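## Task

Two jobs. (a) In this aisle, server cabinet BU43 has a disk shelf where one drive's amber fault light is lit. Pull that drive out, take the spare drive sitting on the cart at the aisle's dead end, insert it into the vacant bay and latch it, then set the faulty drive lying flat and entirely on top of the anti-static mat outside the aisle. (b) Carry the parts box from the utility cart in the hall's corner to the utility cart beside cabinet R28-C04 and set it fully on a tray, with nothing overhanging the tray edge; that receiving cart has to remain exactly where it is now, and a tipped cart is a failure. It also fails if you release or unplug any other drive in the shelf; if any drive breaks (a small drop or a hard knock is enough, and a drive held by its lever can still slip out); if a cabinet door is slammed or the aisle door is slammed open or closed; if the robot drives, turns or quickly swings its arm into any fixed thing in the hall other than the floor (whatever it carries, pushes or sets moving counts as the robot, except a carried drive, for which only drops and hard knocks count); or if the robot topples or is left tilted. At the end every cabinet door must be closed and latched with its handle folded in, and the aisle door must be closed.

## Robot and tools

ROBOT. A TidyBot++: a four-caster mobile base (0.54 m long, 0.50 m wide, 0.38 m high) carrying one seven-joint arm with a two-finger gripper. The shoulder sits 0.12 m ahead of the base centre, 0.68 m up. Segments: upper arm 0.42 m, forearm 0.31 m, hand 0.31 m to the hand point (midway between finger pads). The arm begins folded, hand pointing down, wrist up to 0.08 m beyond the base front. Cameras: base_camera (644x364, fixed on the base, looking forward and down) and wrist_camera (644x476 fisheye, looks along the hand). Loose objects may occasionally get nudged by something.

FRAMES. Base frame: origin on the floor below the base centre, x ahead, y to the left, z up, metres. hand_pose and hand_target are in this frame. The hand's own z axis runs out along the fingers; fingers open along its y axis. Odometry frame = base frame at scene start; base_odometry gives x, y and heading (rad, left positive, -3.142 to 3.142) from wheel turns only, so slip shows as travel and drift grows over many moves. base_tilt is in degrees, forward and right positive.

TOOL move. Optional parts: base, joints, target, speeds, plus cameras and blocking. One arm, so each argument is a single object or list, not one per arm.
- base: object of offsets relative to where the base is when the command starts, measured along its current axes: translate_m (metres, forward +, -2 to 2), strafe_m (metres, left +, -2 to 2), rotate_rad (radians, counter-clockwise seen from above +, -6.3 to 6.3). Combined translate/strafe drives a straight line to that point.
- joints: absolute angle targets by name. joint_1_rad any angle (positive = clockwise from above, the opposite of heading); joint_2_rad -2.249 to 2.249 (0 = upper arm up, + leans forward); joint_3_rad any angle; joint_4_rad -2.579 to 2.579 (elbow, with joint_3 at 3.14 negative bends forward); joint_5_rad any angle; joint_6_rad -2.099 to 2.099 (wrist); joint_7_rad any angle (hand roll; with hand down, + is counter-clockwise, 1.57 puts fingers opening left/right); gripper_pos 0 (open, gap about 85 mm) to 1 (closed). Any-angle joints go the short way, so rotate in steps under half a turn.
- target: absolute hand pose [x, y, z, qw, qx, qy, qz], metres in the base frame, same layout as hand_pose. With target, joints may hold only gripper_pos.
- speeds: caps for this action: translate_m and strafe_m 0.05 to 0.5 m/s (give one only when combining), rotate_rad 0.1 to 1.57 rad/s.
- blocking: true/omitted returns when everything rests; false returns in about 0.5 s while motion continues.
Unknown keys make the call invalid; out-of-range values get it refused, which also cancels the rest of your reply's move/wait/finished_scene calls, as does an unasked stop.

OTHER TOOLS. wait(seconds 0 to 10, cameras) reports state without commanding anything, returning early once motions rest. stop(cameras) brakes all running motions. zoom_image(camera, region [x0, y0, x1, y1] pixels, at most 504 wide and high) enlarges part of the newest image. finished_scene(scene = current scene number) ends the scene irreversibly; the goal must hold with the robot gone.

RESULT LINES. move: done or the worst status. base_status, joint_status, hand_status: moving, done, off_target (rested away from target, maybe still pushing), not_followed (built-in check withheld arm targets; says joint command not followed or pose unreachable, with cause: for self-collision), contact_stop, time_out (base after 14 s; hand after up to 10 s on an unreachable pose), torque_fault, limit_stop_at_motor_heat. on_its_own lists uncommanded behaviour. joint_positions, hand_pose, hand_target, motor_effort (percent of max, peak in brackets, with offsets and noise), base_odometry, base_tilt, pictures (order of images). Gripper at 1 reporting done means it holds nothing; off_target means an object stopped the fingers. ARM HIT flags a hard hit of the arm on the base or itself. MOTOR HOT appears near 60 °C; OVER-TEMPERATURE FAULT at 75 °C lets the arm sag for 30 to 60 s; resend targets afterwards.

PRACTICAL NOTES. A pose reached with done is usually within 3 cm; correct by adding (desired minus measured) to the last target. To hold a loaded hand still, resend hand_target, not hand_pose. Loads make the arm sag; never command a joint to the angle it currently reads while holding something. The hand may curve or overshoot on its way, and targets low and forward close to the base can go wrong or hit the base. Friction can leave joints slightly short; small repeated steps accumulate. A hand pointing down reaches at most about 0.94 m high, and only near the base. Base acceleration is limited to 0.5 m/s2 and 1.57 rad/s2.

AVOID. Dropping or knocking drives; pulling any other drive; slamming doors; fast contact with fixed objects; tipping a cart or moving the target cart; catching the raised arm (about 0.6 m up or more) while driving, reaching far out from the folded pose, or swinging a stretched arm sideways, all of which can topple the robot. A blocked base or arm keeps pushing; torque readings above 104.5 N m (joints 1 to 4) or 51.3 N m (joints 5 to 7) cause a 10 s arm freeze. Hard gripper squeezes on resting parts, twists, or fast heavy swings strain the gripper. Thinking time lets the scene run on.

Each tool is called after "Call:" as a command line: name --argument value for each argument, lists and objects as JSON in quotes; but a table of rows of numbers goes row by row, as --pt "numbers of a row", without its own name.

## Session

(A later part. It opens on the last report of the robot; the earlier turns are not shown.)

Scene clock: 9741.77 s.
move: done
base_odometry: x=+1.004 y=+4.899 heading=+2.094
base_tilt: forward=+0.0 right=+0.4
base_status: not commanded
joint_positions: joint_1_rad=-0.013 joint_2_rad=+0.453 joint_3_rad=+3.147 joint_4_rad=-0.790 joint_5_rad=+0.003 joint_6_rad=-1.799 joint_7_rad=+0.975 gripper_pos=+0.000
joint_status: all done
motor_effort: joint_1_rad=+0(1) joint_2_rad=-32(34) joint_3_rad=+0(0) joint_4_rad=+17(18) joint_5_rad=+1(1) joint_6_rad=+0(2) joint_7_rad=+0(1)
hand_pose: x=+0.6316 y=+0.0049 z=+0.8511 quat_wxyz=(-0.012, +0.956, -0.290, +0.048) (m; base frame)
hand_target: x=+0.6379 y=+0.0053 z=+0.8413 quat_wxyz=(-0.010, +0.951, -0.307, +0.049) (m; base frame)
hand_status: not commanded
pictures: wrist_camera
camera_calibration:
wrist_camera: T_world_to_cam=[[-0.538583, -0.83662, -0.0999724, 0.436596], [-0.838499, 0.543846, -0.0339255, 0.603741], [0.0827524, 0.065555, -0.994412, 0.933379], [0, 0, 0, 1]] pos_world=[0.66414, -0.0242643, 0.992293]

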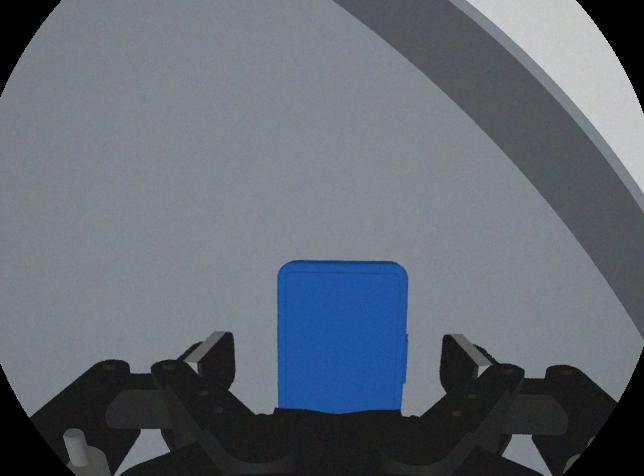

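Call:
move --joints '{"joint_2_rad": 0.475, "joint_4_rad": -0.855, "joint_6_rad": -1.775}' --cameras '["wrist_camera"]'

Call:
zoom_image --camera "wrist_camera" --region '[180, 150, 500, 440]'

Scene clock: 9755.63 s.
move: done
base_odometry: x=+1.004 y=+4.899 heading=+2.094
base_tilt: forward=-0.1 right=+0.6
base_status: not commanded
joint_positions: joint_1_rad=-0.013 joint_2_rad=+0.464 joint_3_rad=+3.147 joint_4_rad=-0.836 joint_5_rad=+0.003 joint_6_rad=-1.799 joint_7_rad=+0.975 gripper_pos=+0.000
joint_status: all done
motor_effort: joint_1_rad=-1(1) joint_2_rad=-33(34) joint_3_rad=+0(0) joint_4_rad=+16(19) joint_5_rad=+1(1) joint_6_rad=+0(1) joint_7_rad=+0(0)
hand_pose: x=+0.6233 y=+0.0048 z=+0.8310 quat_wxyz=(-0.004, +0.957, -0.290, +0.021) (m; base frame)
hand_target: x=+0.6281 y=+0.0052 z=+0.8199 quat_wxyz=(+0.000, +0.952, -0.307, +0.019) (m; base frame)
hand_status: not commanded
pictures: wrist_camera
camera_calibration:
wrist_camera: T_world_to_cam=[[-0.543457, -0.836599, -0.0689638, 0.407293], [-0.839021, 0.543939, 0.0132395, 0.557207], [0.0264359, 0.0650572, -0.997531, 0.951756], [0, 0, 0, 1]] pos_world=[0.663694, -0.0242636, 0.970118]

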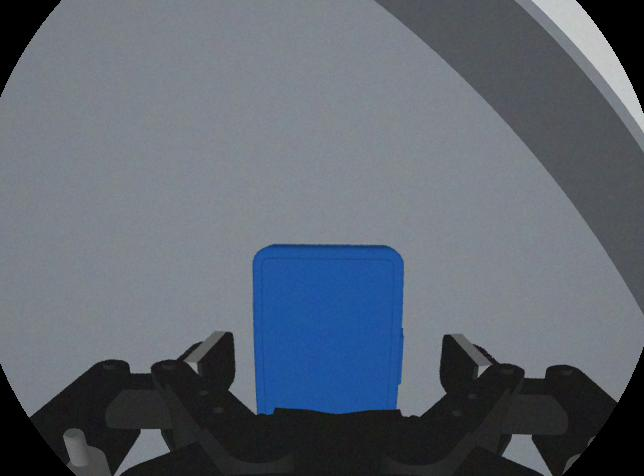

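Scaled by 1.575.

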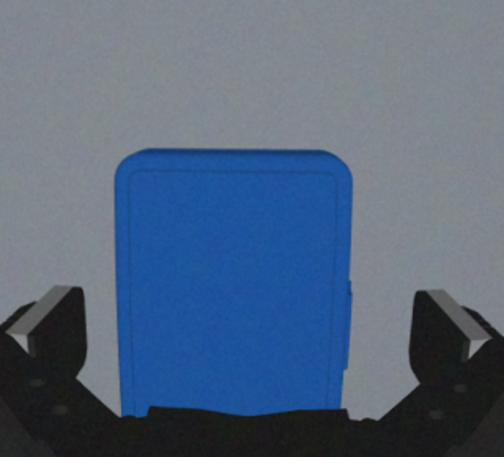

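Call:
move --base '{"strafe_m": 0.004}' --speeds '{"strafe_m": 0.05}' --joints '{"joint_2_rad": 0.482, "joint_4_rad": -0.862}' --cameras '["wrist_camera"]'

Call:
zoom_image --camera "wrist_camera" --region '[180, 150, 500, 440]'

Scene clock: 9767.40 s.
move: done
base_odometry: x=+1.001 y=+4.897 heading=+2.094
base_tilt: forward=+0.0 right=+0.5
base_status: done
joint_positions: joint_1_rad=-0.014 joint_2_rad=+0.467 joint_3_rad=+3.147 joint_4_rad=-0.842 joint_5_rad=+0.003 joint_6_rad=-1.799 joint_7_rad=+0.975 gripper_pos=+0.000
joint_status: all done
motor_effort: joint_1_rad=+0(5) joint_2_rad=-33(34) joint_3_rad=+0(2) joint_4_rad=+16(17) joint_5_rad=+1(2) joint_6_rad=+0(1) joint_7_rad=+1(1)
hand_pose: x=+0.6225 y=+0.0052 z=+0.8281 quat_wxyz=(-0.003, +0.957, -0.290, +0.017) (m; base frame)
hand_target: x=+0.6274 y=+0.0052 z=+0.8141 quat_wxyz=(+0.002, +0.952, -0.307, +0.013) (m; base frame)
hand_status: not commanded
pictures: wrist_camera
camera_calibration:
wrist_camera: T_world_to_cam=[[-0.543196, -0.837114, -0.0646361, 0.40328], [-0.839399, 0.543159, 0.0196819, 0.551241], [0.0186317, 0.0649466, -0.997715, 0.953797], [0, 0, 0, 1]] pos_world=[0.664, -0.0237655, 0.966835]

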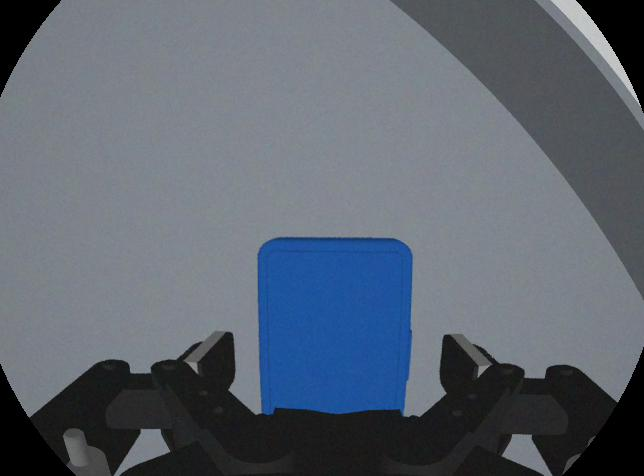

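Scaled by 1.575.

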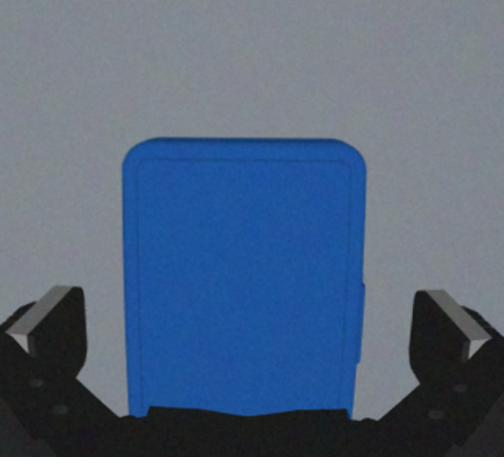

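Call:
move --joints '{"gripper_pos": 0.35}' --cameras '[]'

Call:
move --joints '{"gripper_pos": 0.5}' --cameras '["wrist_camera"]'

Call:
zoom_image --camera "wrist_camera" --region '[180, 150, 500, 440]'

Scene clock: 9775.50 s.
move: done
base_odometry: x=+1.001 y=+4.897 heading=+2.094
base_tilt: forward=-0.1 right=+0.5
base_status: not commanded
joint_positions: joint_1_rad=-0.014 joint_2_rad=+0.466 joint_3_rad=+3.147 joint_4_rad=-0.842 joint_5_rad=+0.003 joint_6_rad=-1.799 joint_7_rad=+0.975 gripper_pos=+0.347
joint_status: all done
motor_effort: joint_1_rad=+0(1) joint_2_rad=-29(33) joint_3_rad=+0(1) joint_4_rad=+14(17) joint_5_rad=+2(2) joint_6_rad=-1(2) joint_7_rad=+0(0)
hand_pose: x=+0.6224 y=+0.0052 z=+0.8282 quat_wxyz=(-0.003, +0.957, -0.290, +0.017) (m; base frame)
hand_target: x=+0.6274 y=+0.0052 z=+0.8141 quat_wxyz=(+0.002, +0.952, -0.307, +0.013) (m; base frame)
hand_status: not commanded
pictures: none
No camera images: "cameras" was empty.

Scene clock: 9776.07 s.
move: off_target
base_odometry: x=+1.001 y=+4.897 heading=+2.094
base_tilt: forward=-0.1 right=+0.5
base_status: not commanded
joint_positions: joint_1_rad=-0.014 joint_2_rad=+0.464 joint_3_rad=+3.147 joint_4_rad=-0.842 joint_5_rad=+0.003 joint_6_rad=-1.799 joint_7_rad=+0.975 gripper_pos=+0.396
joint_status: gripper_pos off_target (ended at +0.396, target +0.500)
motor_effort: joint_1_rad=+0(1) joint_2_rad=-29(29) joint_3_rad=+0(0) joint_4_rad=+14(15) joint_5_rad=+1(2) joint_6_rad=-1(1) joint_7_rad=+0(0)
hand_pose: x=+0.6221 y=+0.0052 z=+0.8294 quat_wxyz=(-0.003, +0.957, -0.290, +0.018) (m; base frame)
hand_target: x=+0.6274 y=+0.0052 z=+0.8141 quat_wxyz=(+0.002, +0.952, -0.307, +0.013) (m; base frame)
hand_status: not commanded
pictures: wrist_camera
camera_calibration:
wrist_camera: T_world_to_cam=[[-0.54304, -0.837094, -0.066191, 0.40426], [-0.839436, 0.543178, 0.0174665, 0.552762], [0.0213324, 0.0650481, -0.997654, 0.953462], [0, 0, 0, 1]] pos_world=[0.663198, -0.0238656, 0.968329]

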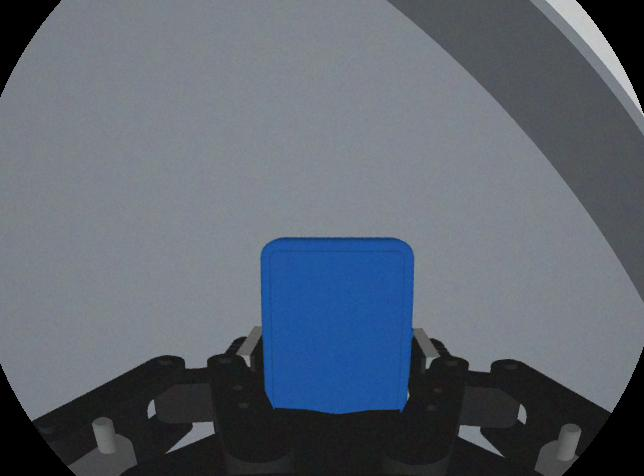

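Scaled by 1.575.

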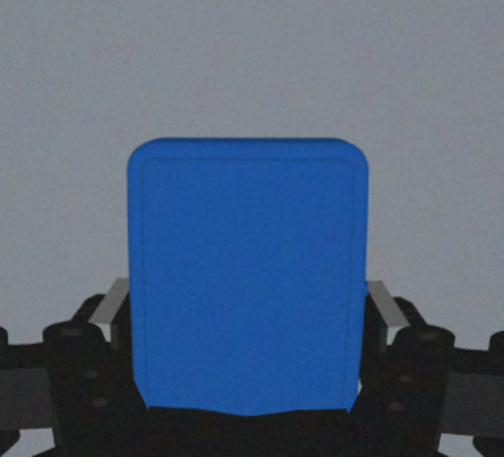

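Call:
move --joints '{"gripper_pos": 0.7}' --cameras '[]'

Call:
move --joints '{"joint_2_rad": 0.44, "joint_4_rad": -0.745, "joint_6_rad": -1.80}' --cameras '["wrist_camera"]'

Call:
move --joints '{"joint_2_rad": 0.34, "joint_4_rad": -0.69, "joint_6_rad": -1.82}' --cameras '["wrist_camera"]'

Scene clock: 9784.43 s.
move: off_target
base_odometry: x=+1.001 y=+4.897 heading=+2.094
base_tilt: forward=-0.1 right=+0.5
base_status: not commanded
joint_positions: joint_1_rad=-0.014 joint_2_rad=+0.464 joint_3_rad=+3.147 joint_4_rad=-0.842 joint_5_rad=+0.003 joint_6_rad=-1.799 joint_7_rad=+0.975 gripper_pos=+0.396
joint_status: gripper_pos off_target (ended at +0.396, target +0.700)
motor_effort: joint_1_rad=-1(1) joint_2_rad=-30(30) joint_3_rad=+0(0) joint_4_rad=+14(14) joint_5_rad=+1(1) joint_6_rad=-1(1) joint_7_rad=+0(0)
hand_pose: x=+0.6221 y=+0.0052 z=+0.8294 quat_wxyz=(-0.003, +0.957, -0.290, +0.018) (m; base frame)
hand_target: x=+0.6274 y=+0.0052 z=+0.8141 quat_wxyz=(+0.002, +0.952, -0.307, +0.013) (m; base frame)
hand_status: not commanded
pictures: none
No camera images: "cameras" was empty.

Scene clock: 9785.40 s.
move: done
base_odometry: x=+1.001 y=+4.897 heading=+2.094
base_tilt: forward=-0.1 right=+0.5
base_status: not commanded
joint_positions: joint_1_rad=-0.014 joint_2_rad=+0.460 joint_3_rad=+3.147 joint_4_rad=-0.762 joint_5_rad=+0.003 joint_6_rad=-1.799 joint_7_rad=+0.975 gripper_pos=+0.396
joint_status: all done
motor_effort: joint_1_rad=+0(1) joint_2_rad=-33(36) joint_3_rad=+0(0) joint_4_rad=+17(19) joint_5_rad=+1(1) joint_6_rad=+0(1) joint_7_rad=+0(0)
hand_pose: x=+0.6386 y=+0.0054 z=+0.8574 quat_wxyz=(-0.016, +0.955, -0.289, +0.058) (m; base frame)
hand_target: x=+0.6380 y=+0.0053 z=+0.8733 quat_wxyz=(-0.020, +0.949, -0.306, +0.076) (m; base frame)
hand_status: not commanded
pictures: wrist_camera
camera_calibration:
wrist_camera: T_world_to_cam=[[-0.53541, -0.83712, -0.112104, 0.449818], [-0.838044, 0.543054, -0.0526667, 0.625224], [0.104967, 0.0657501, -0.9923, 0.922994], [0, 0, 0, 1]] pos_world=[0.667919, -0.0236666, 0.999242]

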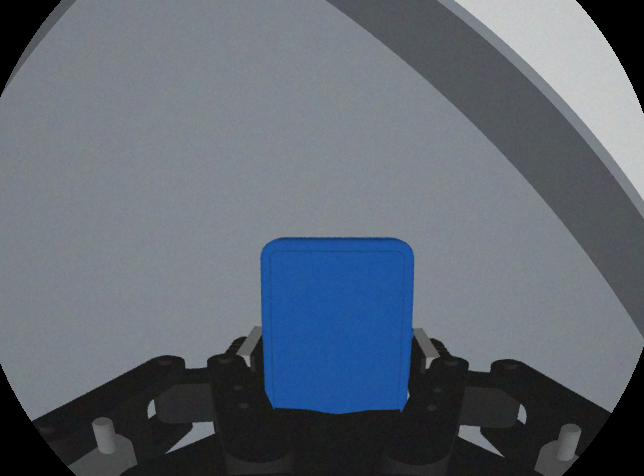

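Scene clock: 9786.47 s.
move: done
base_odometry: x=+1.001 y=+4.897 heading=+2.094
base_tilt: forward=-0.1 right=+0.5
base_status: not commanded
joint_positions: joint_1_rad=-0.014 joint_2_rad=+0.354 joint_3_rad=+3.147 joint_4_rad=-0.705 joint_5_rad=+0.003 joint_6_rad=-1.799 joint_7_rad=+0.975 gripper_pos=+0.396
joint_status: all done
motor_effort: joint_1_rad=-1(1) joint_2_rad=-30(37) joint_3_rad=+0(0) joint_4_rad=+17(19) joint_5_rad=+1(1) joint_6_rad=+2(3) joint_7_rad=+0(0)
hand_pose: x=+0.6261 y=+0.0052 z=+0.9316 quat_wxyz=(-0.040, +0.947, -0.287, +0.136) (m; base frame)
hand_target: x=+0.6183 y=+0.0051 z=+0.9422 quat_wxyz=(-0.041, +0.941, -0.305, +0.139) (m; base frame)
hand_status: not commanded
pictures: wrist_camera
camera_calibration:
wrist_camera: T_world_to_cam=[[-0.509904, -0.836908, -0.198955, 0.516167], [-0.818607, 0.543148, -0.186743, 0.731481], [0.264348, 0.0676452, -0.962052, 0.869986], [0, 0, 0, 1]] pos_world=[0.632012, -0.0241682, 1.07626]

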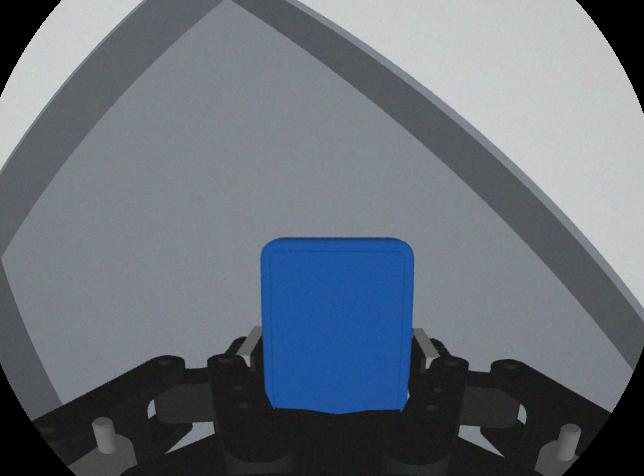

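Call:
move --joints '{"joint_2_rad": 0.2, "joint_4_rad": -0.75, "joint_6_rad": -1.84}' --cameras '[]'

Call:
move --base '{"translate_m": -0.9}' --speeds '{"translate_m": 0.15}' --cameras '["wrist_camera"]'

Call:
move --base '{"strafe_m": 0.7}' --speeds '{"strafe_m": 0.25}' --cameras '["wrist_camera"]'

Scene clock: 9802.50 s.
move: done
base_odometry: x=+1.001 y=+4.897 heading=+2.094
base_tilt: forward=+0.0 right=+0.5
base_status: not commanded
joint_positions: joint_1_rad=-0.014 joint_2_rad=+0.213 joint_3_rad=+3.147 joint_4_rad=-0.733 joint_5_rad=+0.003 joint_6_rad=-1.799 joint_7_rad=+0.975 gripper_pos=+0.396
joint_status: all done
motor_effort: joint_1_rad=+0(1) joint_2_rad=-25(33) joint_3_rad=+0(0) joint_4_rad=+16(18) joint_5_rad=+1(1) joint_6_rad=+3(4) joint_7_rad=+0(1)
hand_pose: x=+0.5833 y=+0.0047 z=+0.9897 quat_wxyz=(-0.057, +0.938, -0.284, +0.188) (m; base frame)
hand_target: x=+0.5655 y=+0.0043 z=+0.9848 quat_wxyz=(-0.051, +0.937, -0.303, +0.167) (m; base frame)
hand_status: not commanded
pictures: none
No camera images: "cameras" was empty.

Scene clock: 9809.13 s.
move: done
base_odometry: x=+1.450 y=+4.117 heading=+2.094
base_tilt: forward=-0.1 right=+0.5
base_status: done
joint_positions: joint_1_rad=-0.014 joint_2_rad=+0.210 joint_3_rad=+3.147 joint_4_rad=-0.733 joint_5_rad=+0.003 joint_6_rad=-1.799 joint_7_rad=+0.975 gripper_pos=+0.396
joint_status: not commanded
motor_effort: joint_1_rad=+0(2) joint_2_rad=-24(29) joint_3_rad=+0(1) joint_4_rad=+16(18) joint_5_rad=+1(1) joint_6_rad=+3(4) joint_7_rad=+0(1)
hand_pose: x=+0.5821 y=+0.0046 z=+0.9911 quat_wxyz=(-0.057, +0.938, -0.284, +0.190) (m; base frame)
hand_target: x=+0.5655 y=+0.0043 z=+0.9848 quat_wxyz=(-0.051, +0.937, -0.303, +0.167) (m; base frame)
hand_status: not commanded
pictures: wrist_camera
camera_calibration:
wrist_camera: T_world_to_cam=[[-0.483567, -0.836478, -0.257814, 0.548131], [-0.791661, 0.543607, -0.278863, 0.782526], [0.373413, 0.0692522, -0.925077, 0.838694], [0, 0, 0, 1]] pos_world=[0.571374, -0.0249686, 1.13539]

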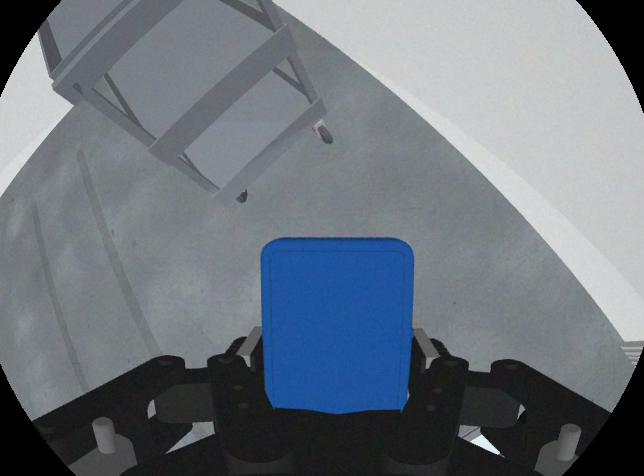

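Scene clock: 9812.77 s.
move: done
base_odometry: x=+0.844 y=+3.767 heading=+2.094
base_tilt: forward=+0.0 right=+0.4
base_status: done
joint_positions: joint_1_rad=-0.015 joint_2_rad=+0.210 joint_3_rad=+3.147 joint_4_rad=-0.733 joint_5_rad=+0.003 joint_6_rad=-1.799 joint_7_rad=+0.975 gripper_pos=+0.396
joint_status: not commanded
motor_effort: joint_1_rad=+0(4) joint_2_rad=-24(26) joint_3_rad=+0(2) joint_4_rad=+17(17) joint_5_rad=+1(2) joint_6_rad=+3(3) joint_7_rad=+0(1)
hand_pose: x=+0.5821 y=+0.0055 z=+0.9910 quat_wxyz=(-0.057, +0.938, -0.284, +0.190) (m; base frame)
hand_target: x=+0.5655 y=+0.0043 z=+0.9848 quat_wxyz=(-0.051, +0.937, -0.303, +0.167) (m; base frame)
hand_status: not commanded
pictures: wrist_camera
camera_calibration:
wrist_camera: T_world_to_cam=[[-0.481977, -0.837385, -0.257847, 0.54795], [-0.792721, 0.542108, -0.278768, 0.782632], [0.373217, 0.0700411, -0.925096, 0.838756], [0, 0, 0, 1]] pos_world=[0.57147, -0.0241733, 1.13539]

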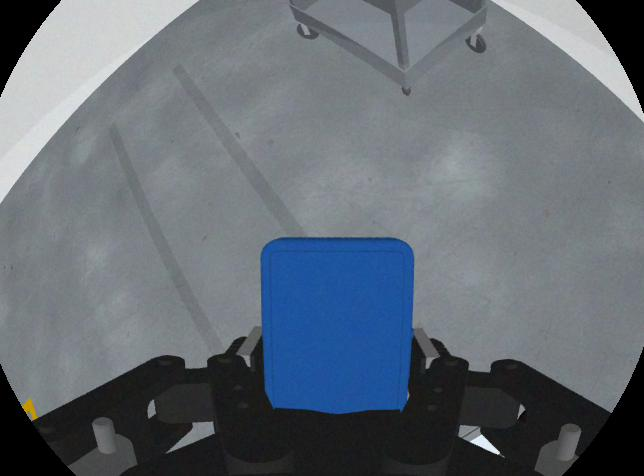

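Call:
move --base '{"rotate_rad": 3.142}' --speeds '{"rotate_rad": 0.4}' --cameras '["base_camera"]'

Call:
move --base '{"translate_m": 1.9}' --speeds '{"translate_m": 0.35}' --cameras '["base_camera"]'

Call:
move --base '{"translate_m": 1.9}' --speeds '{"translate_m": 0.35}'

Scene clock: 9828.07 s.
move: done
base_odometry: x=+0.844 y=+3.767 heading=-1.048
base_tilt: forward=-0.1 right=+0.5
base_status: done
joint_positions: joint_1_rad=-0.016 joint_2_rad=+0.210 joint_3_rad=+3.147 joint_4_rad=-0.733 joint_5_rad=+0.003 joint_6_rad=-1.799 joint_7_rad=+0.975 gripper_pos=+0.396
joint_status: not commanded
motor_effort: joint_1_rad=+0(3) joint_2_rad=-24(26) joint_3_rad=+0(2) joint_4_rad=+16(17) joint_5_rad=+1(2) joint_6_rad=+3(3) joint_7_rad=+0(1)
hand_pose: x=+0.5821 y=+0.0060 z=+0.9910 quat_wxyz=(-0.057, +0.938, -0.283, +0.190) (m; base frame)
hand_target: x=+0.5655 y=+0.0043 z=+0.9848 quat_wxyz=(-0.051, +0.937, -0.303, +0.167) (m; base frame)
hand_status: not commanded
pictures: base_camera

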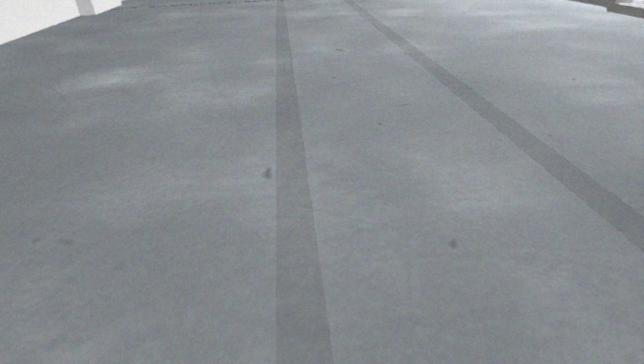

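Scene clock: 9834.50 s.
move: done
base_odometry: x=+1.793 y=+2.121 heading=-1.047
base_tilt: forward=+0.0 right=+0.5
base_status: done
joint_positions: joint_1_rad=-0.016 joint_2_rad=+0.211 joint_3_rad=+3.147 joint_4_rad=-0.734 joint_5_rad=+0.003 joint_6_rad=-1.799 joint_7_rad=+0.975 gripper_pos=+0.396
joint_status: not commanded
motor_effort: joint_1_rad=+0(2) joint_2_rad=-24(28) joint_3_rad=+0(1) joint_4_rad=+16(18) joint_5_rad=+1(1) joint_6_rad=+2(4) joint_7_rad=+0(1)
hand_pose: x=+0.5822 y=+0.0060 z=+0.9905 quat_wxyz=(-0.057, +0.939, -0.283, +0.189) (m; base frame)
hand_target: x=+0.5655 y=+0.0043 z=+0.9848 quat_wxyz=(-0.051, +0.937, -0.303, +0.167) (m; base frame)
hand_status: not commanded
pictures: base_camera

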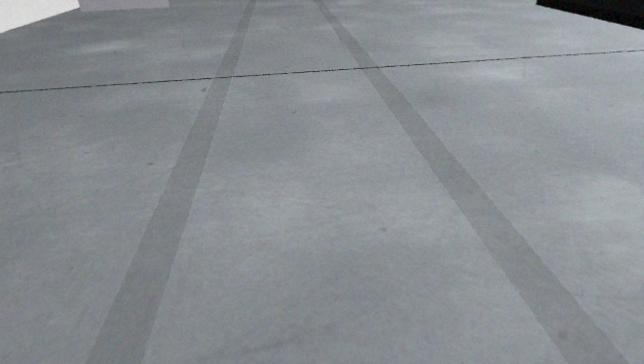

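Scene clock: 9840.93 s.
move: done
base_odometry: x=+2.744 y=+0.476 heading=-1.046
base_tilt: forward=+0.0 right=+0.5
base_status: done
joint_positions: joint_1_rad=-0.016 joint_2_rad=+0.210 joint_3_rad=+3.147 joint_4_rad=-0.734 joint_5_rad=+0.003 joint_6_rad=-1.799 joint_7_rad=+0.975 gripper_pos=+0.396
joint_status: not commanded
motor_effort: joint_1_rad=-1(1) joint_2_rad=-24(28) joint_3_rad=+0(1) joint_4_rad=+16(17) joint_5_rad=+1(1) joint_6_rad=+3(4) joint_7_rad=+0(1)
hand_pose: x=+0.5819 y=+0.0060 z=+0.9907 quat_wxyz=(-0.057, +0.938, -0.283, +0.189) (m; base frame)
hand_target: x=+0.5655 y=+0.0043 z=+0.9848 quat_wxyz=(-0.051, +0.937, -0.303, +0.167) (m; base frame)
hand_status: not commanded
pictures: base_camera, wrist_camera
camera_calibration:
wrist_camera: T_world_to_cam=[[-0.481376, -0.83789, -0.257328, 0.547344], [-0.79352, 0.541289, -0.278086, 0.781941], [0.372294, 0.0703308, -0.925446, 0.839377], [0, 0, 0, 1]] pos_world=[0.571469, -0.0236757, 1.13509]

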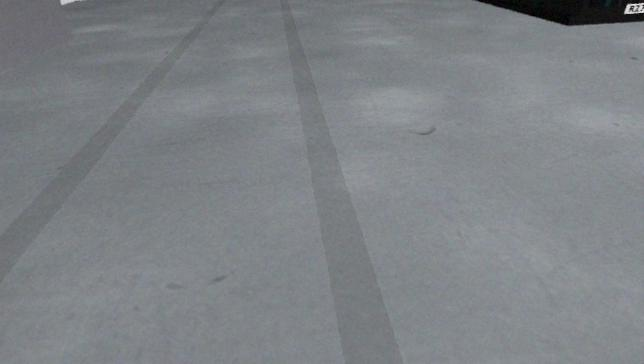

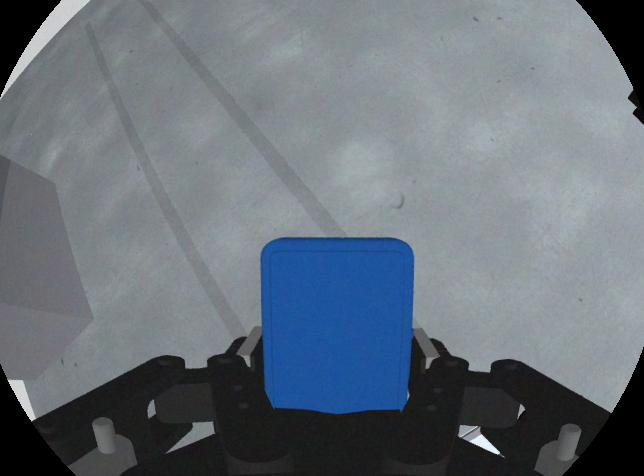

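Call:
move --base '{"translate_m": 1.19}' --speeds '{"translate_m": 0.35}' --cameras '[]'

Call:
move --base '{"rotate_rad": -1.571}' --speeds '{"rotate_rad": 0.4}'

Scene clock: 9852.57 s.
move: done
base_odometry: x=+3.340 y=-0.554 heading=-1.046
base_tilt: forward=+0.0 right=+0.5
base_status: done
joint_positions: joint_1_rad=-0.016 joint_2_rad=+0.210 joint_3_rad=+3.147 joint_4_rad=-0.735 joint_5_rad=+0.003 joint_6_rad=-1.799 joint_7_rad=+0.975 gripper_pos=+0.396
joint_status: not commanded
motor_effort: joint_1_rad=-1(1) joint_2_rad=-24(29) joint_3_rad=+0(1) joint_4_rad=+17(17) joint_5_rad=+1(1) joint_6_rad=+3(3) joint_7_rad=+0(1)
hand_pose: x=+0.5819 y=+0.0060 z=+0.9906 quat_wxyz=(-0.057, +0.939, -0.283, +0.189) (m; base frame)
hand_target: x=+0.5655 y=+0.0043 z=+0.9848 quat_wxyz=(-0.051, +0.937, -0.303, +0.167) (m; base frame)
hand_status: not commanded
pictures: none
No camera images: "cameras" was empty.

Scene clock: 9857.03 s.
move: done
base_odometry: x=+3.340 y=-0.554 heading=-2.617
base_tilt: forward=+0.0 right=+0.6
base_status: done
joint_positions: joint_1_rad=-0.014 joint_2_rad=+0.210 joint_3_rad=+3.147 joint_4_rad=-0.735 joint_5_rad=+0.003 joint_6_rad=-1.799 joint_7_rad=+0.975 gripper_pos=+0.396
joint_status: not commanded
motor_effort: joint_1_rad=-1(3) joint_2_rad=-24(25) joint_3_rad=+0(2) joint_4_rad=+16(17) joint_5_rad=+1(2) joint_6_rad=+3(3) joint_7_rad=+0(1)
hand_pose: x=+0.5819 y=+0.0050 z=+0.9906 quat_wxyz=(-0.057, +0.938, -0.284, +0.189) (m; base frame)
hand_target: x=+0.5655 y=+0.0043 z=+0.9848 quat_wxyz=(-0.051, +0.937, -0.303, +0.167) (m; base frame)
hand_status: not commanded
pictures: base_camera, wrist_camera
camera_calibration:
wrist_camera: T_world_to_cam=[[-0.483183, -0.83688, -0.257228, 0.547383], [-0.792508, 0.542937, -0.277759, 0.781466], [0.372109, 0.0696469, -0.925572, 0.839623], [0, 0, 0, 1]] pos_world=[0.571373, -0.0246707, 1.13499]

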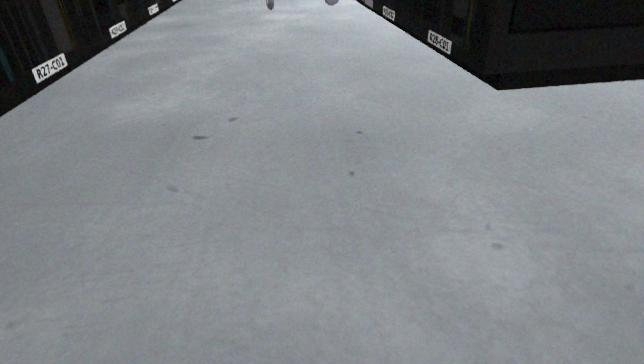

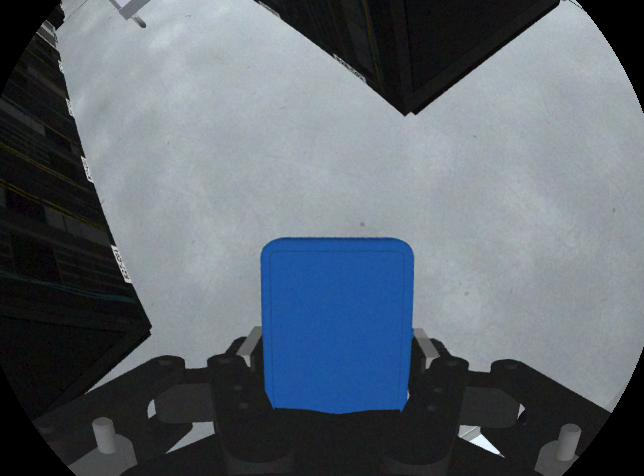

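Call:
move --base '{"translate_m": 1.45}' --speeds '{"translate_m": 0.25}'

Scene clock: 9875.77 s.
move: done
base_odometry: x=+2.085 y=-1.281 heading=-2.617
base_tilt: forward=-0.1 right=+0.5
base_status: done
joint_positions: joint_1_rad=-0.014 joint_2_rad=+0.211 joint_3_rad=+3.147 joint_4_rad=-0.735 joint_5_rad=+0.003 joint_6_rad=-1.799 joint_7_rad=+0.975 gripper_pos=+0.396
joint_status: not commanded
motor_effort: joint_1_rad=+0(1) joint_2_rad=-24(28) joint_3_rad=+0(1) joint_4_rad=+16(17) joint_5_rad=+1(1) joint_6_rad=+3(4) joint_7_rad=+0(1)
hand_pose: x=+0.5821 y=+0.0050 z=+0.9900 quat_wxyz=(-0.057, +0.938, -0.284, +0.188) (m; base frame)
hand_target: x=+0.5655 y=+0.0043 z=+0.9848 quat_wxyz=(-0.051, +0.937, -0.303, +0.167) (m; base frame)
hand_status: not commanded
pictures: base_camera, wrist_camera
camera_calibration:
wrist_camera: T_world_to_cam=[[-0.4835, -0.836892, -0.256591, 0.547014], [-0.79288, 0.542919, -0.276732, 0.78069], [0.370903, 0.0696462, -0.926056, 0.840117], [0, 0, 0, 1]] pos_world=[0.571873, -0.0245708, 1.1344]

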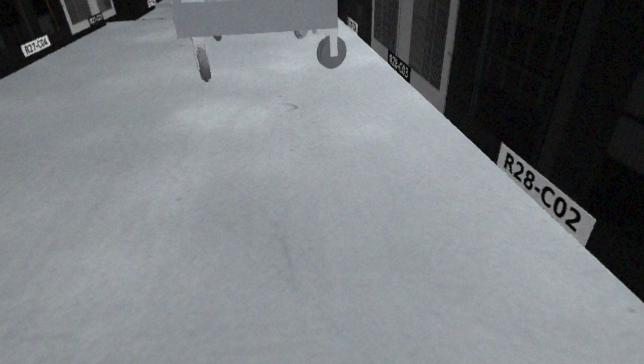

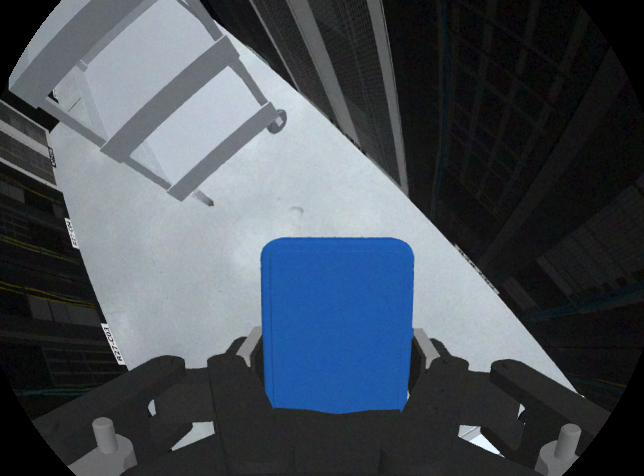

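Call:
zoom_image --camera "base_camera" --region '[160, 0, 480, 120]'

Scaled by 1.575.

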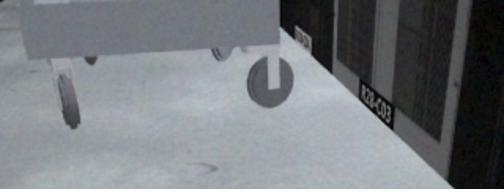

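Call:
move --base '{"rotate_rad": 0.1}' --speeds '{"rotate_rad": 0.2}' --cameras '[]'

Call:
move --base '{"translate_m": 0.5, "strafe_m": 0.03}' --speeds '{"translate_m": 0.15}'

Scene clock: 9908.37 s.
move: done
base_odometry: x=+2.085 y=-1.281 heading=-2.517
base_tilt: forward=-0.1 right=+0.5
base_status: done
joint_positions: joint_1_rad=-0.015 joint_2_rad=+0.211 joint_3_rad=+3.147 joint_4_rad=-0.735 joint_5_rad=+0.003 joint_6_rad=-1.799 joint_7_rad=+0.975 gripper_pos=+0.396
joint_status: not commanded
motor_effort: joint_1_rad=-1(3) joint_2_rad=-24(25) joint_3_rad=+0(2) joint_4_rad=+16(17) joint_5_rad=+1(2) joint_6_rad=+2(3) joint_7_rad=+0(1)
hand_pose: x=+0.5821 y=+0.0055 z=+0.9900 quat_wxyz=(-0.057, +0.939, -0.284, +0.188) (m; base frame)
hand_target: x=+0.5655 y=+0.0043 z=+0.9848 quat_wxyz=(-0.051, +0.937, -0.303, +0.167) (m; base frame)
hand_status: not commanded
pictures: none
No camera images: "cameras" was empty.

Scene clock: 9912.33 s.
move: done
base_odometry: x=+1.697 y=-1.598 heading=-2.516
base_tilt: forward=-0.1 right=+0.5
base_status: done
joint_positions: joint_1_rad=-0.015 joint_2_rad=+0.211 joint_3_rad=+3.147 joint_4_rad=-0.735 joint_5_rad=+0.003 joint_6_rad=-1.800 joint_7_rad=+0.975 gripper_pos=+0.396
joint_status: not commanded
motor_effort: joint_1_rad=+0(2) joint_2_rad=-24(29) joint_3_rad=+0(1) joint_4_rad=+16(18) joint_5_rad=+1(1) joint_6_rad=+3(3) joint_7_rad=+0(1)
hand_pose: x=+0.5822 y=+0.0055 z=+0.9896 quat_wxyz=(-0.057, +0.939, -0.284, +0.188) (m; base frame)
hand_target: x=+0.5655 y=+0.0043 z=+0.9848 quat_wxyz=(-0.051, +0.937, -0.303, +0.167) (m; base frame)
hand_status: not commanded
pictures: base_camera, wrist_camera
camera_calibration:
wrist_camera: T_world_to_cam=[[-0.482981, -0.837397, -0.255922, 0.54632], [-0.793764, 0.542102, -0.275796, 0.780026], [0.369687, 0.0699373, -0.926521, 0.84084], [0, 0, 0, 1]] pos_world=[0.572171, -0.0241732, 1.134]

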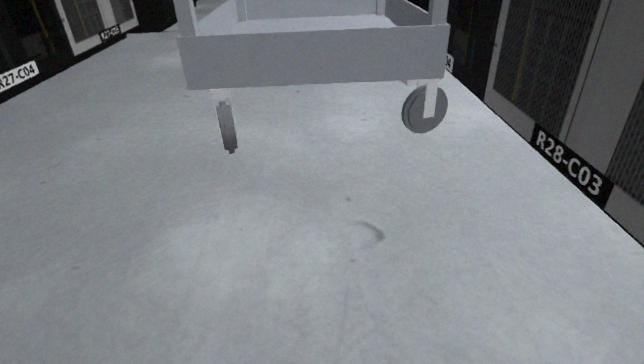

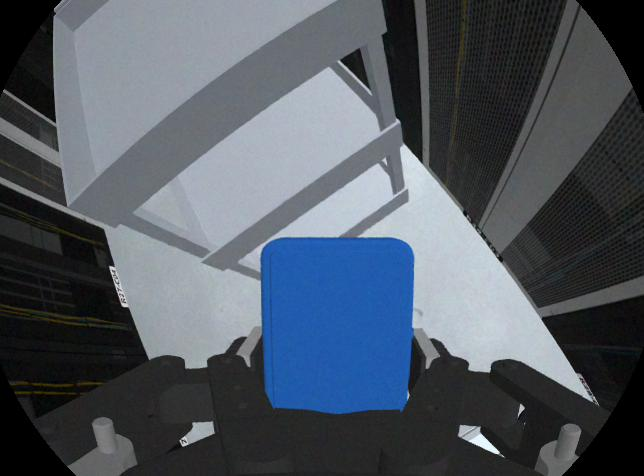

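Call:
zoom_image --camera "wrist_camera" --region '[40, 0, 440, 290]'

Scaled by 1.260.

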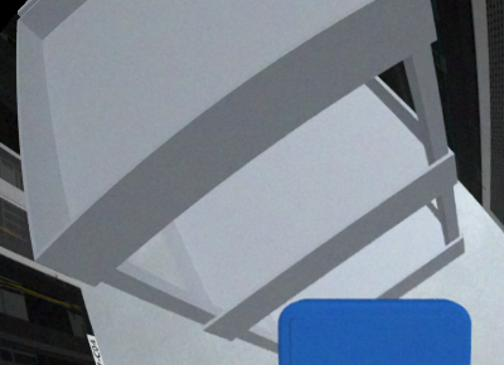

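Call:
move --base '{"translate_m": 0.4}' --speeds '{"translate_m": 0.1}'

Scene clock: 9937.67 s.
move: done
base_odometry: x=+1.373 y=-1.833 heading=-2.515
base_tilt: forward=-0.1 right=+0.6
base_status: done
joint_positions: joint_1_rad=-0.015 joint_2_rad=+0.211 joint_3_rad=+3.147 joint_4_rad=-0.736 joint_5_rad=+0.003 joint_6_rad=-1.800 joint_7_rad=+0.975 gripper_pos=+0.396
joint_status: not commanded
motor_effort: joint_1_rad=-1(1) joint_2_rad=-24(29) joint_3_rad=+0(1) joint_4_rad=+16(17) joint_5_rad=+1(1) joint_6_rad=+3(3) joint_7_rad=+0(1)
hand_pose: x=+0.5820 y=+0.0055 z=+0.9898 quat_wxyz=(-0.057, +0.939, -0.284, +0.188) (m; base frame)
hand_target: x=+0.5655 y=+0.0043 z=+0.9848 quat_wxyz=(-0.051, +0.937, -0.303, +0.167) (m; base frame)
hand_status: not commanded
pictures: base_camera, wrist_camera
camera_calibration:
wrist_camera: T_world_to_cam=[[-0.482857, -0.837379, -0.256215, 0.546488], [-0.79359, 0.542129, -0.276243, 0.780251], [0.370222, 0.0699435, -0.926307, 0.840587], [0, 0, 0, 1]] pos_world=[0.571871, -0.0241731, 1.1342]

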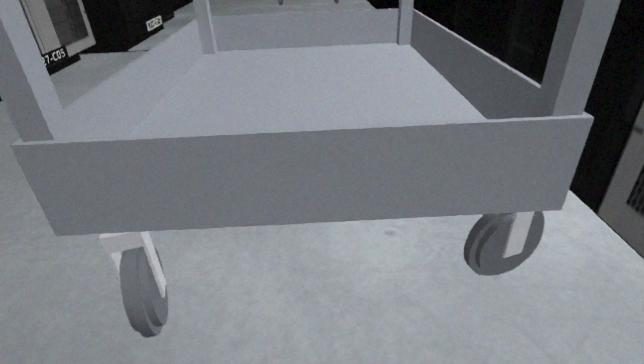

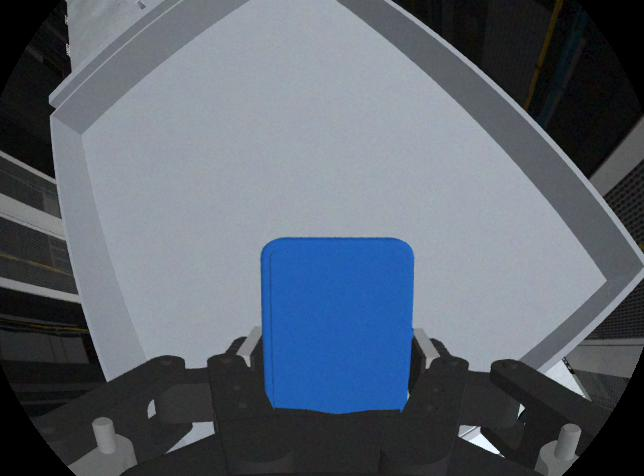

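Call:
move --base '{"translate_m": 0.15, "strafe_m": 0.02}' --speeds '{"translate_m": 0.08}' --cameras '[]'

Call:
move --joints '{"joint_2_rad": 0.325, "joint_4_rad": -0.80, "joint_6_rad": -1.90}'

Scene clock: 9958.37 s.
move: done
base_odometry: x=+1.262 y=-1.937 heading=-2.516
base_tilt: forward=-0.1 right=+0.5
base_status: done
joint_positions: joint_1_rad=-0.015 joint_2_rad=+0.210 joint_3_rad=+3.147 joint_4_rad=-0.736 joint_5_rad=+0.003 joint_6_rad=-1.800 joint_7_rad=+0.975 gripper_pos=+0.396
joint_status: not commanded
motor_effort: joint_1_rad=+0(3) joint_2_rad=-25(28) joint_3_rad=+0(1) joint_4_rad=+17(17) joint_5_rad=+1(1) joint_6_rad=+2(3) joint_7_rad=+0(1)
hand_pose: x=+0.5819 y=+0.0055 z=+0.9900 quat_wxyz=(-0.057, +0.939, -0.284, +0.188) (m; base frame)
hand_target: x=+0.5655 y=+0.0043 z=+0.9848 quat_wxyz=(-0.051, +0.937, -0.303, +0.167) (m; base frame)
hand_status: not commanded
pictures: none
No camera images: "cameras" was empty.

Scene clock: 9959.47 s.
move: done
base_odometry: x=+1.262 y=-1.937 heading=-2.516
base_tilt: forward=-0.1 right=+0.5
base_status: not commanded
joint_positions: joint_1_rad=-0.015 joint_2_rad=+0.332 joint_3_rad=+3.147 joint_4_rad=-0.786 joint_5_rad=+0.003 joint_6_rad=-1.843 joint_7_rad=+0.975 gripper_pos=+0.396
joint_status: all done
motor_effort: joint_1_rad=+0(1) joint_2_rad=-29(33) joint_3_rad=+0(0) joint_4_rad=+16(18) joint_5_rad=+1(1) joint_6_rad=+1(3) joint_7_rad=+0(1)
hand_pose: x=+0.5948 y=+0.0057 z=+0.9108 quat_wxyz=(-0.025, +0.953, -0.288, +0.087) (m; base frame)
hand_target: x=+0.5732 y=+0.0045 z=+0.9069 quat_wxyz=(-0.013, +0.950, -0.307, +0.057) (m; base frame)
hand_status: not commanded
pictures: base_camera, wrist_camera
camera_calibration:
wrist_camera: T_world_to_cam=[[-0.526369, -0.837795, -0.145039, 0.457155], [-0.834289, 0.541818, -0.101961, 0.633811], [0.164007, 0.0673357, -0.984158, 0.938037], [0, 0, 0, 1]] pos_world=[0.615569, -0.0235714, 1.05411]

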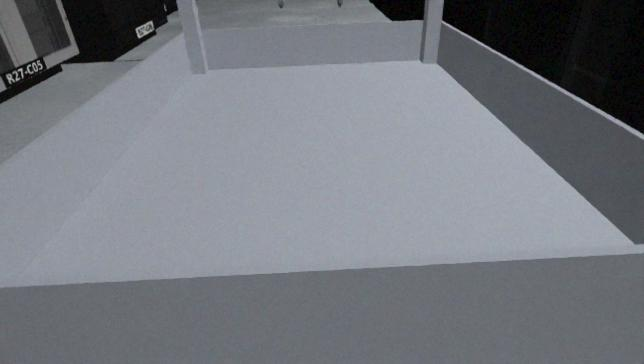

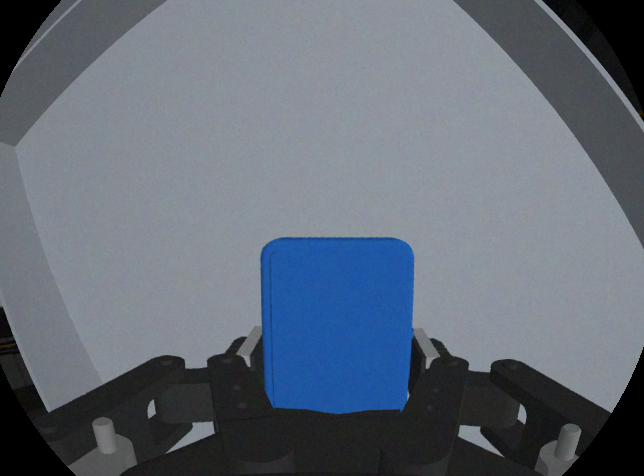

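Call:
move --joints '{"joint_2_rad": 0.385, "joint_4_rad": -0.855, "joint_6_rad": -1.90}' --cameras '["wrist_camera"]'

Scene clock: 9968.00 s.
move: done
base_odometry: x=+1.262 y=-1.937 heading=-2.516
base_tilt: forward=-0.1 right=+0.5
base_status: not commanded
joint_positions: joint_1_rad=-0.015 joint_2_rad=+0.384 joint_3_rad=+3.147 joint_4_rad=-0.838 joint_5_rad=+0.003 joint_6_rad=-1.844 joint_7_rad=+0.975 gripper_pos=+0.396
joint_status: all done
motor_effort: joint_1_rad=+0(1) joint_2_rad=-30(33) joint_3_rad=+0(0) joint_4_rad=+17(18) joint_5_rad=+1(1) joint_6_rad=+0(1) joint_7_rad=+0(1)
hand_pose: x=+0.5958 y=+0.0058 z=+0.8686 quat_wxyz=(-0.009, +0.957, -0.289, +0.037) (m; base frame)
hand_target: x=+0.5748 y=+0.0045 z=+0.8626 quat_wxyz=(+0.005, +0.952, -0.307, +0.003) (m; base frame)
hand_status: not commanded
pictures: wrist_camera
camera_calibration:
wrist_camera: T_world_to_cam=[[-0.53876, -0.837885, -0.0876718, 0.409216], [-0.840353, 0.541849, -0.0143611, 0.557829], [0.0595379, 0.0659381, -0.996046, 0.968889], [0, 0, 0, 1]] pos_world=[0.631557, -0.0232699, 1.00895]

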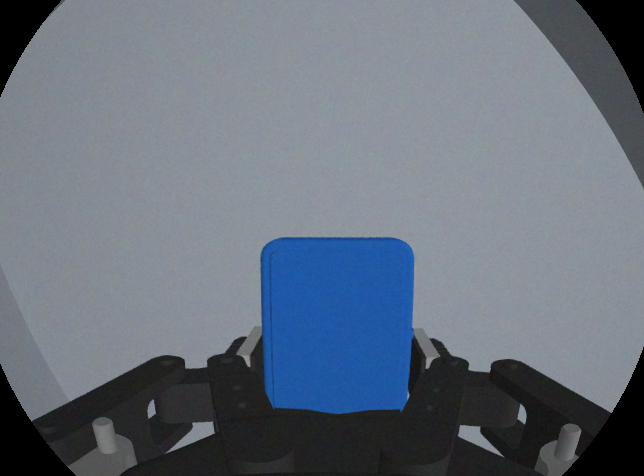

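Call:
move --joints '{"joint_2_rad": 0.405, "joint_4_rad": -0.895, "joint_6_rad": -1.78}' --cameras '["wrist_camera"]'

Scene clock: 9977.87 s.
move: done
base_odometry: x=+1.262 y=-1.937 heading=-2.516
base_tilt: forward=-0.1 right=+0.5
base_status: not commanded
joint_positions: joint_1_rad=-0.015 joint_2_rad=+0.398 joint_3_rad=+3.147 joint_4_rad=-0.877 joint_5_rad=+0.003 joint_6_rad=-1.795 joint_7_rad=+0.975 gripper_pos=+0.396
joint_status: all done
motor_effort: joint_1_rad=-1(1) joint_2_rad=-31(33) joint_3_rad=+0(0) joint_4_rad=+17(18) joint_5_rad=+1(1) joint_6_rad=+0(1) joint_7_rad=+0(0)
hand_pose: x=+0.6050 y=+0.0058 z=+0.8506 quat_wxyz=(-0.008, +0.957, -0.289, +0.035) (m; base frame)
hand_target: x=+0.6068 y=+0.0049 z=+0.8419 quat_wxyz=(-0.004, +0.951, -0.307, +0.031) (m; base frame)
hand_status: not commanded
pictures: wrist_camera
camera_calibration:
wrist_camera: T_world_to_cam=[[-0.539003, -0.837972, -0.0853102, 0.410809], [-0.840484, 0.541727, -0.0108835, 0.562389], [0.0553349, 0.0658356, -0.996295, 0.953219], [0, 0, 0, 1]] pos_world=[0.64136, -0.0231701, 0.990854]

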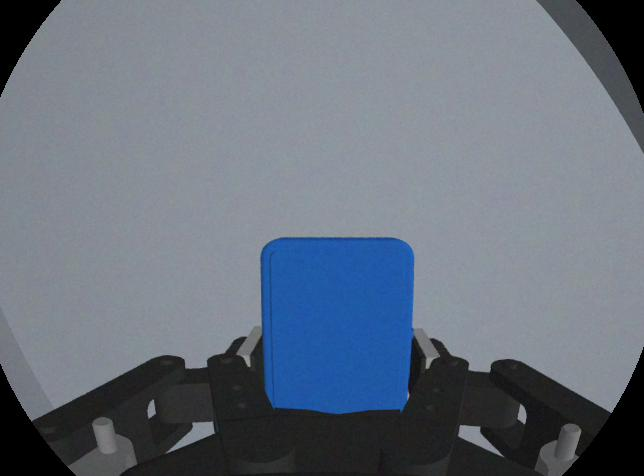

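Call:
move --joints '{"joint_2_rad": 0.43, "joint_4_rad": -0.90, "joint_6_rad": -1.782}' --cameras '["wrist_camera"]'

Scene clock: 9986.83 s.
move: done
base_odometry: x=+1.263 y=-1.937 heading=-2.516
base_tilt: forward=-0.1 right=+0.5
base_status: not commanded
joint_positions: joint_1_rad=-0.015 joint_2_rad=+0.420 joint_3_rad=+3.147 joint_4_rad=-0.881 joint_5_rad=+0.003 joint_6_rad=-1.795 joint_7_rad=+0.975 gripper_pos=+0.396
joint_status: all done
motor_effort: joint_1_rad=+0(1) joint_2_rad=-32(33) joint_3_rad=+0(1) joint_4_rad=+17(18) joint_5_rad=+1(1) joint_6_rad=+0(1) joint_7_rad=+0(0)
hand_pose: x=+0.6078 y=+0.0059 z=+0.8388 quat_wxyz=(-0.004, +0.957, -0.289, +0.022) (m; base frame)
hand_target: x=+0.6089 y=+0.0049 z=+0.8281 quat_wxyz=(+0.001, +0.952, -0.307, +0.016) (m; base frame)
hand_status: not commanded
pictures: wrist_camera
camera_calibration:
wrist_camera: T_world_to_cam=[[-0.540988, -0.838014, -0.0711574, 0.400621], [-0.840501, 0.54171, 0.0104022, 0.546842], [0.0298296, 0.0654353, -0.997411, 0.957671], [0, 0, 0, 1]] pos_world=[0.647785, -0.0231698, 0.978011]

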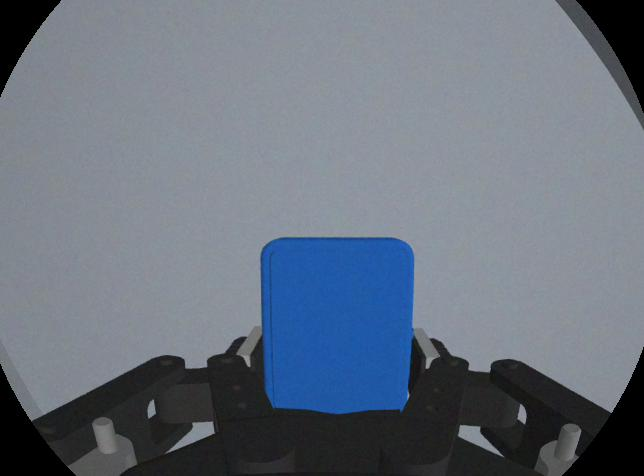

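Call:
move --joints '{"joint_2_rad": 0.44, "joint_4_rad": -0.902, "joint_6_rad": -1.782}' --cameras '[]'

Call:
move --joints '{"joint_2_rad": 0.448, "joint_4_rad": -0.904, "joint_6_rad": -1.782}' --cameras '["wrist_camera"]'

Scene clock: 9992.20 s.
move: done
base_odometry: x=+1.263 y=-1.937 heading=-2.516
base_tilt: forward=-0.1 right=+0.5
base_status: not commanded
joint_positions: joint_1_rad=-0.015 joint_2_rad=+0.427 joint_3_rad=+3.147 joint_4_rad=-0.882 joint_5_rad=+0.003 joint_6_rad=-1.795 joint_7_rad=+0.975 gripper_pos=+0.396
joint_status: all done
motor_effort: joint_1_rad=-1(1) joint_2_rad=-32(34) joint_3_rad=+0(0) joint_4_rad=+17(18) joint_5_rad=+1(1) joint_6_rad=+0(1) joint_7_rad=+0(0)
hand_pose: x=+0.6087 y=+0.0059 z=+0.8351 quat_wxyz=(-0.003, +0.957, -0.289, +0.019) (m; base frame)
hand_target: x=+0.6098 y=+0.0049 z=+0.8226 quat_wxyz=(+0.003, +0.952, -0.307, +0.010) (m; base frame)
hand_status: not commanded
pictures: none
No camera images: "cameras" was empty.

Scene clock: 9992.77 s.
move: done
base_odometry: x=+1.263 y=-1.937 heading=-2.516
base_tilt: forward=-0.1 right=+0.5
base_status: not commanded
joint_positions: joint_1_rad=-0.015 joint_2_rad=+0.434 joint_3_rad=+3.147 joint_4_rad=-0.883 joint_5_rad=+0.003 joint_6_rad=-1.795 joint_7_rad=+0.975 gripper_pos=+0.396
joint_status: all done
motor_effort: joint_1_rad=+0(1) joint_2_rad=-32(33) joint_3_rad=+0(1) joint_4_rad=+17(17) joint_5_rad=+1(1) joint_6_rad=+0(1) joint_7_rad=+0(0)
hand_pose: x=+0.6094 y=+0.0059 z=+0.8311 quat_wxyz=(-0.002, +0.957, -0.289, +0.015) (m; base frame)
hand_target: x=+0.6105 y=+0.0049 z=+0.8180 quat_wxyz=(+0.004, +0.952, -0.307, +0.005) (m; base frame)
hand_status: not commanded
pictures: wrist_camera
camera_calibration:
wrist_camera: T_world_to_cam=[[-0.542097, -0.838019, -0.0620852, 0.39416], [-0.840209, 0.541727, 0.0241101, 0.536683], [0.0134285, 0.0652346, -0.99778, 0.960347], [0, 0, 0, 1]] pos_world=[0.651702, -0.0230695, 0.969747]

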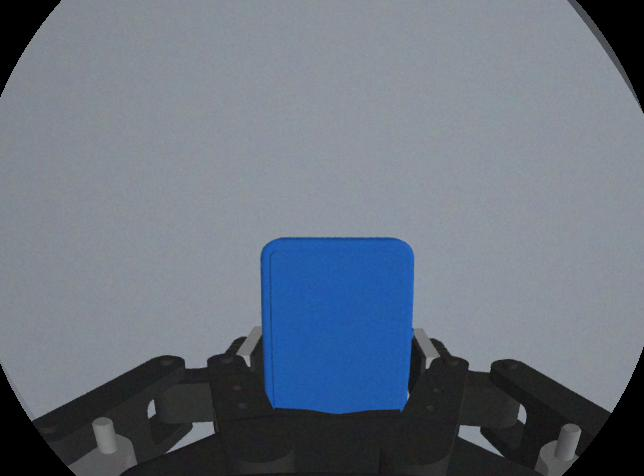

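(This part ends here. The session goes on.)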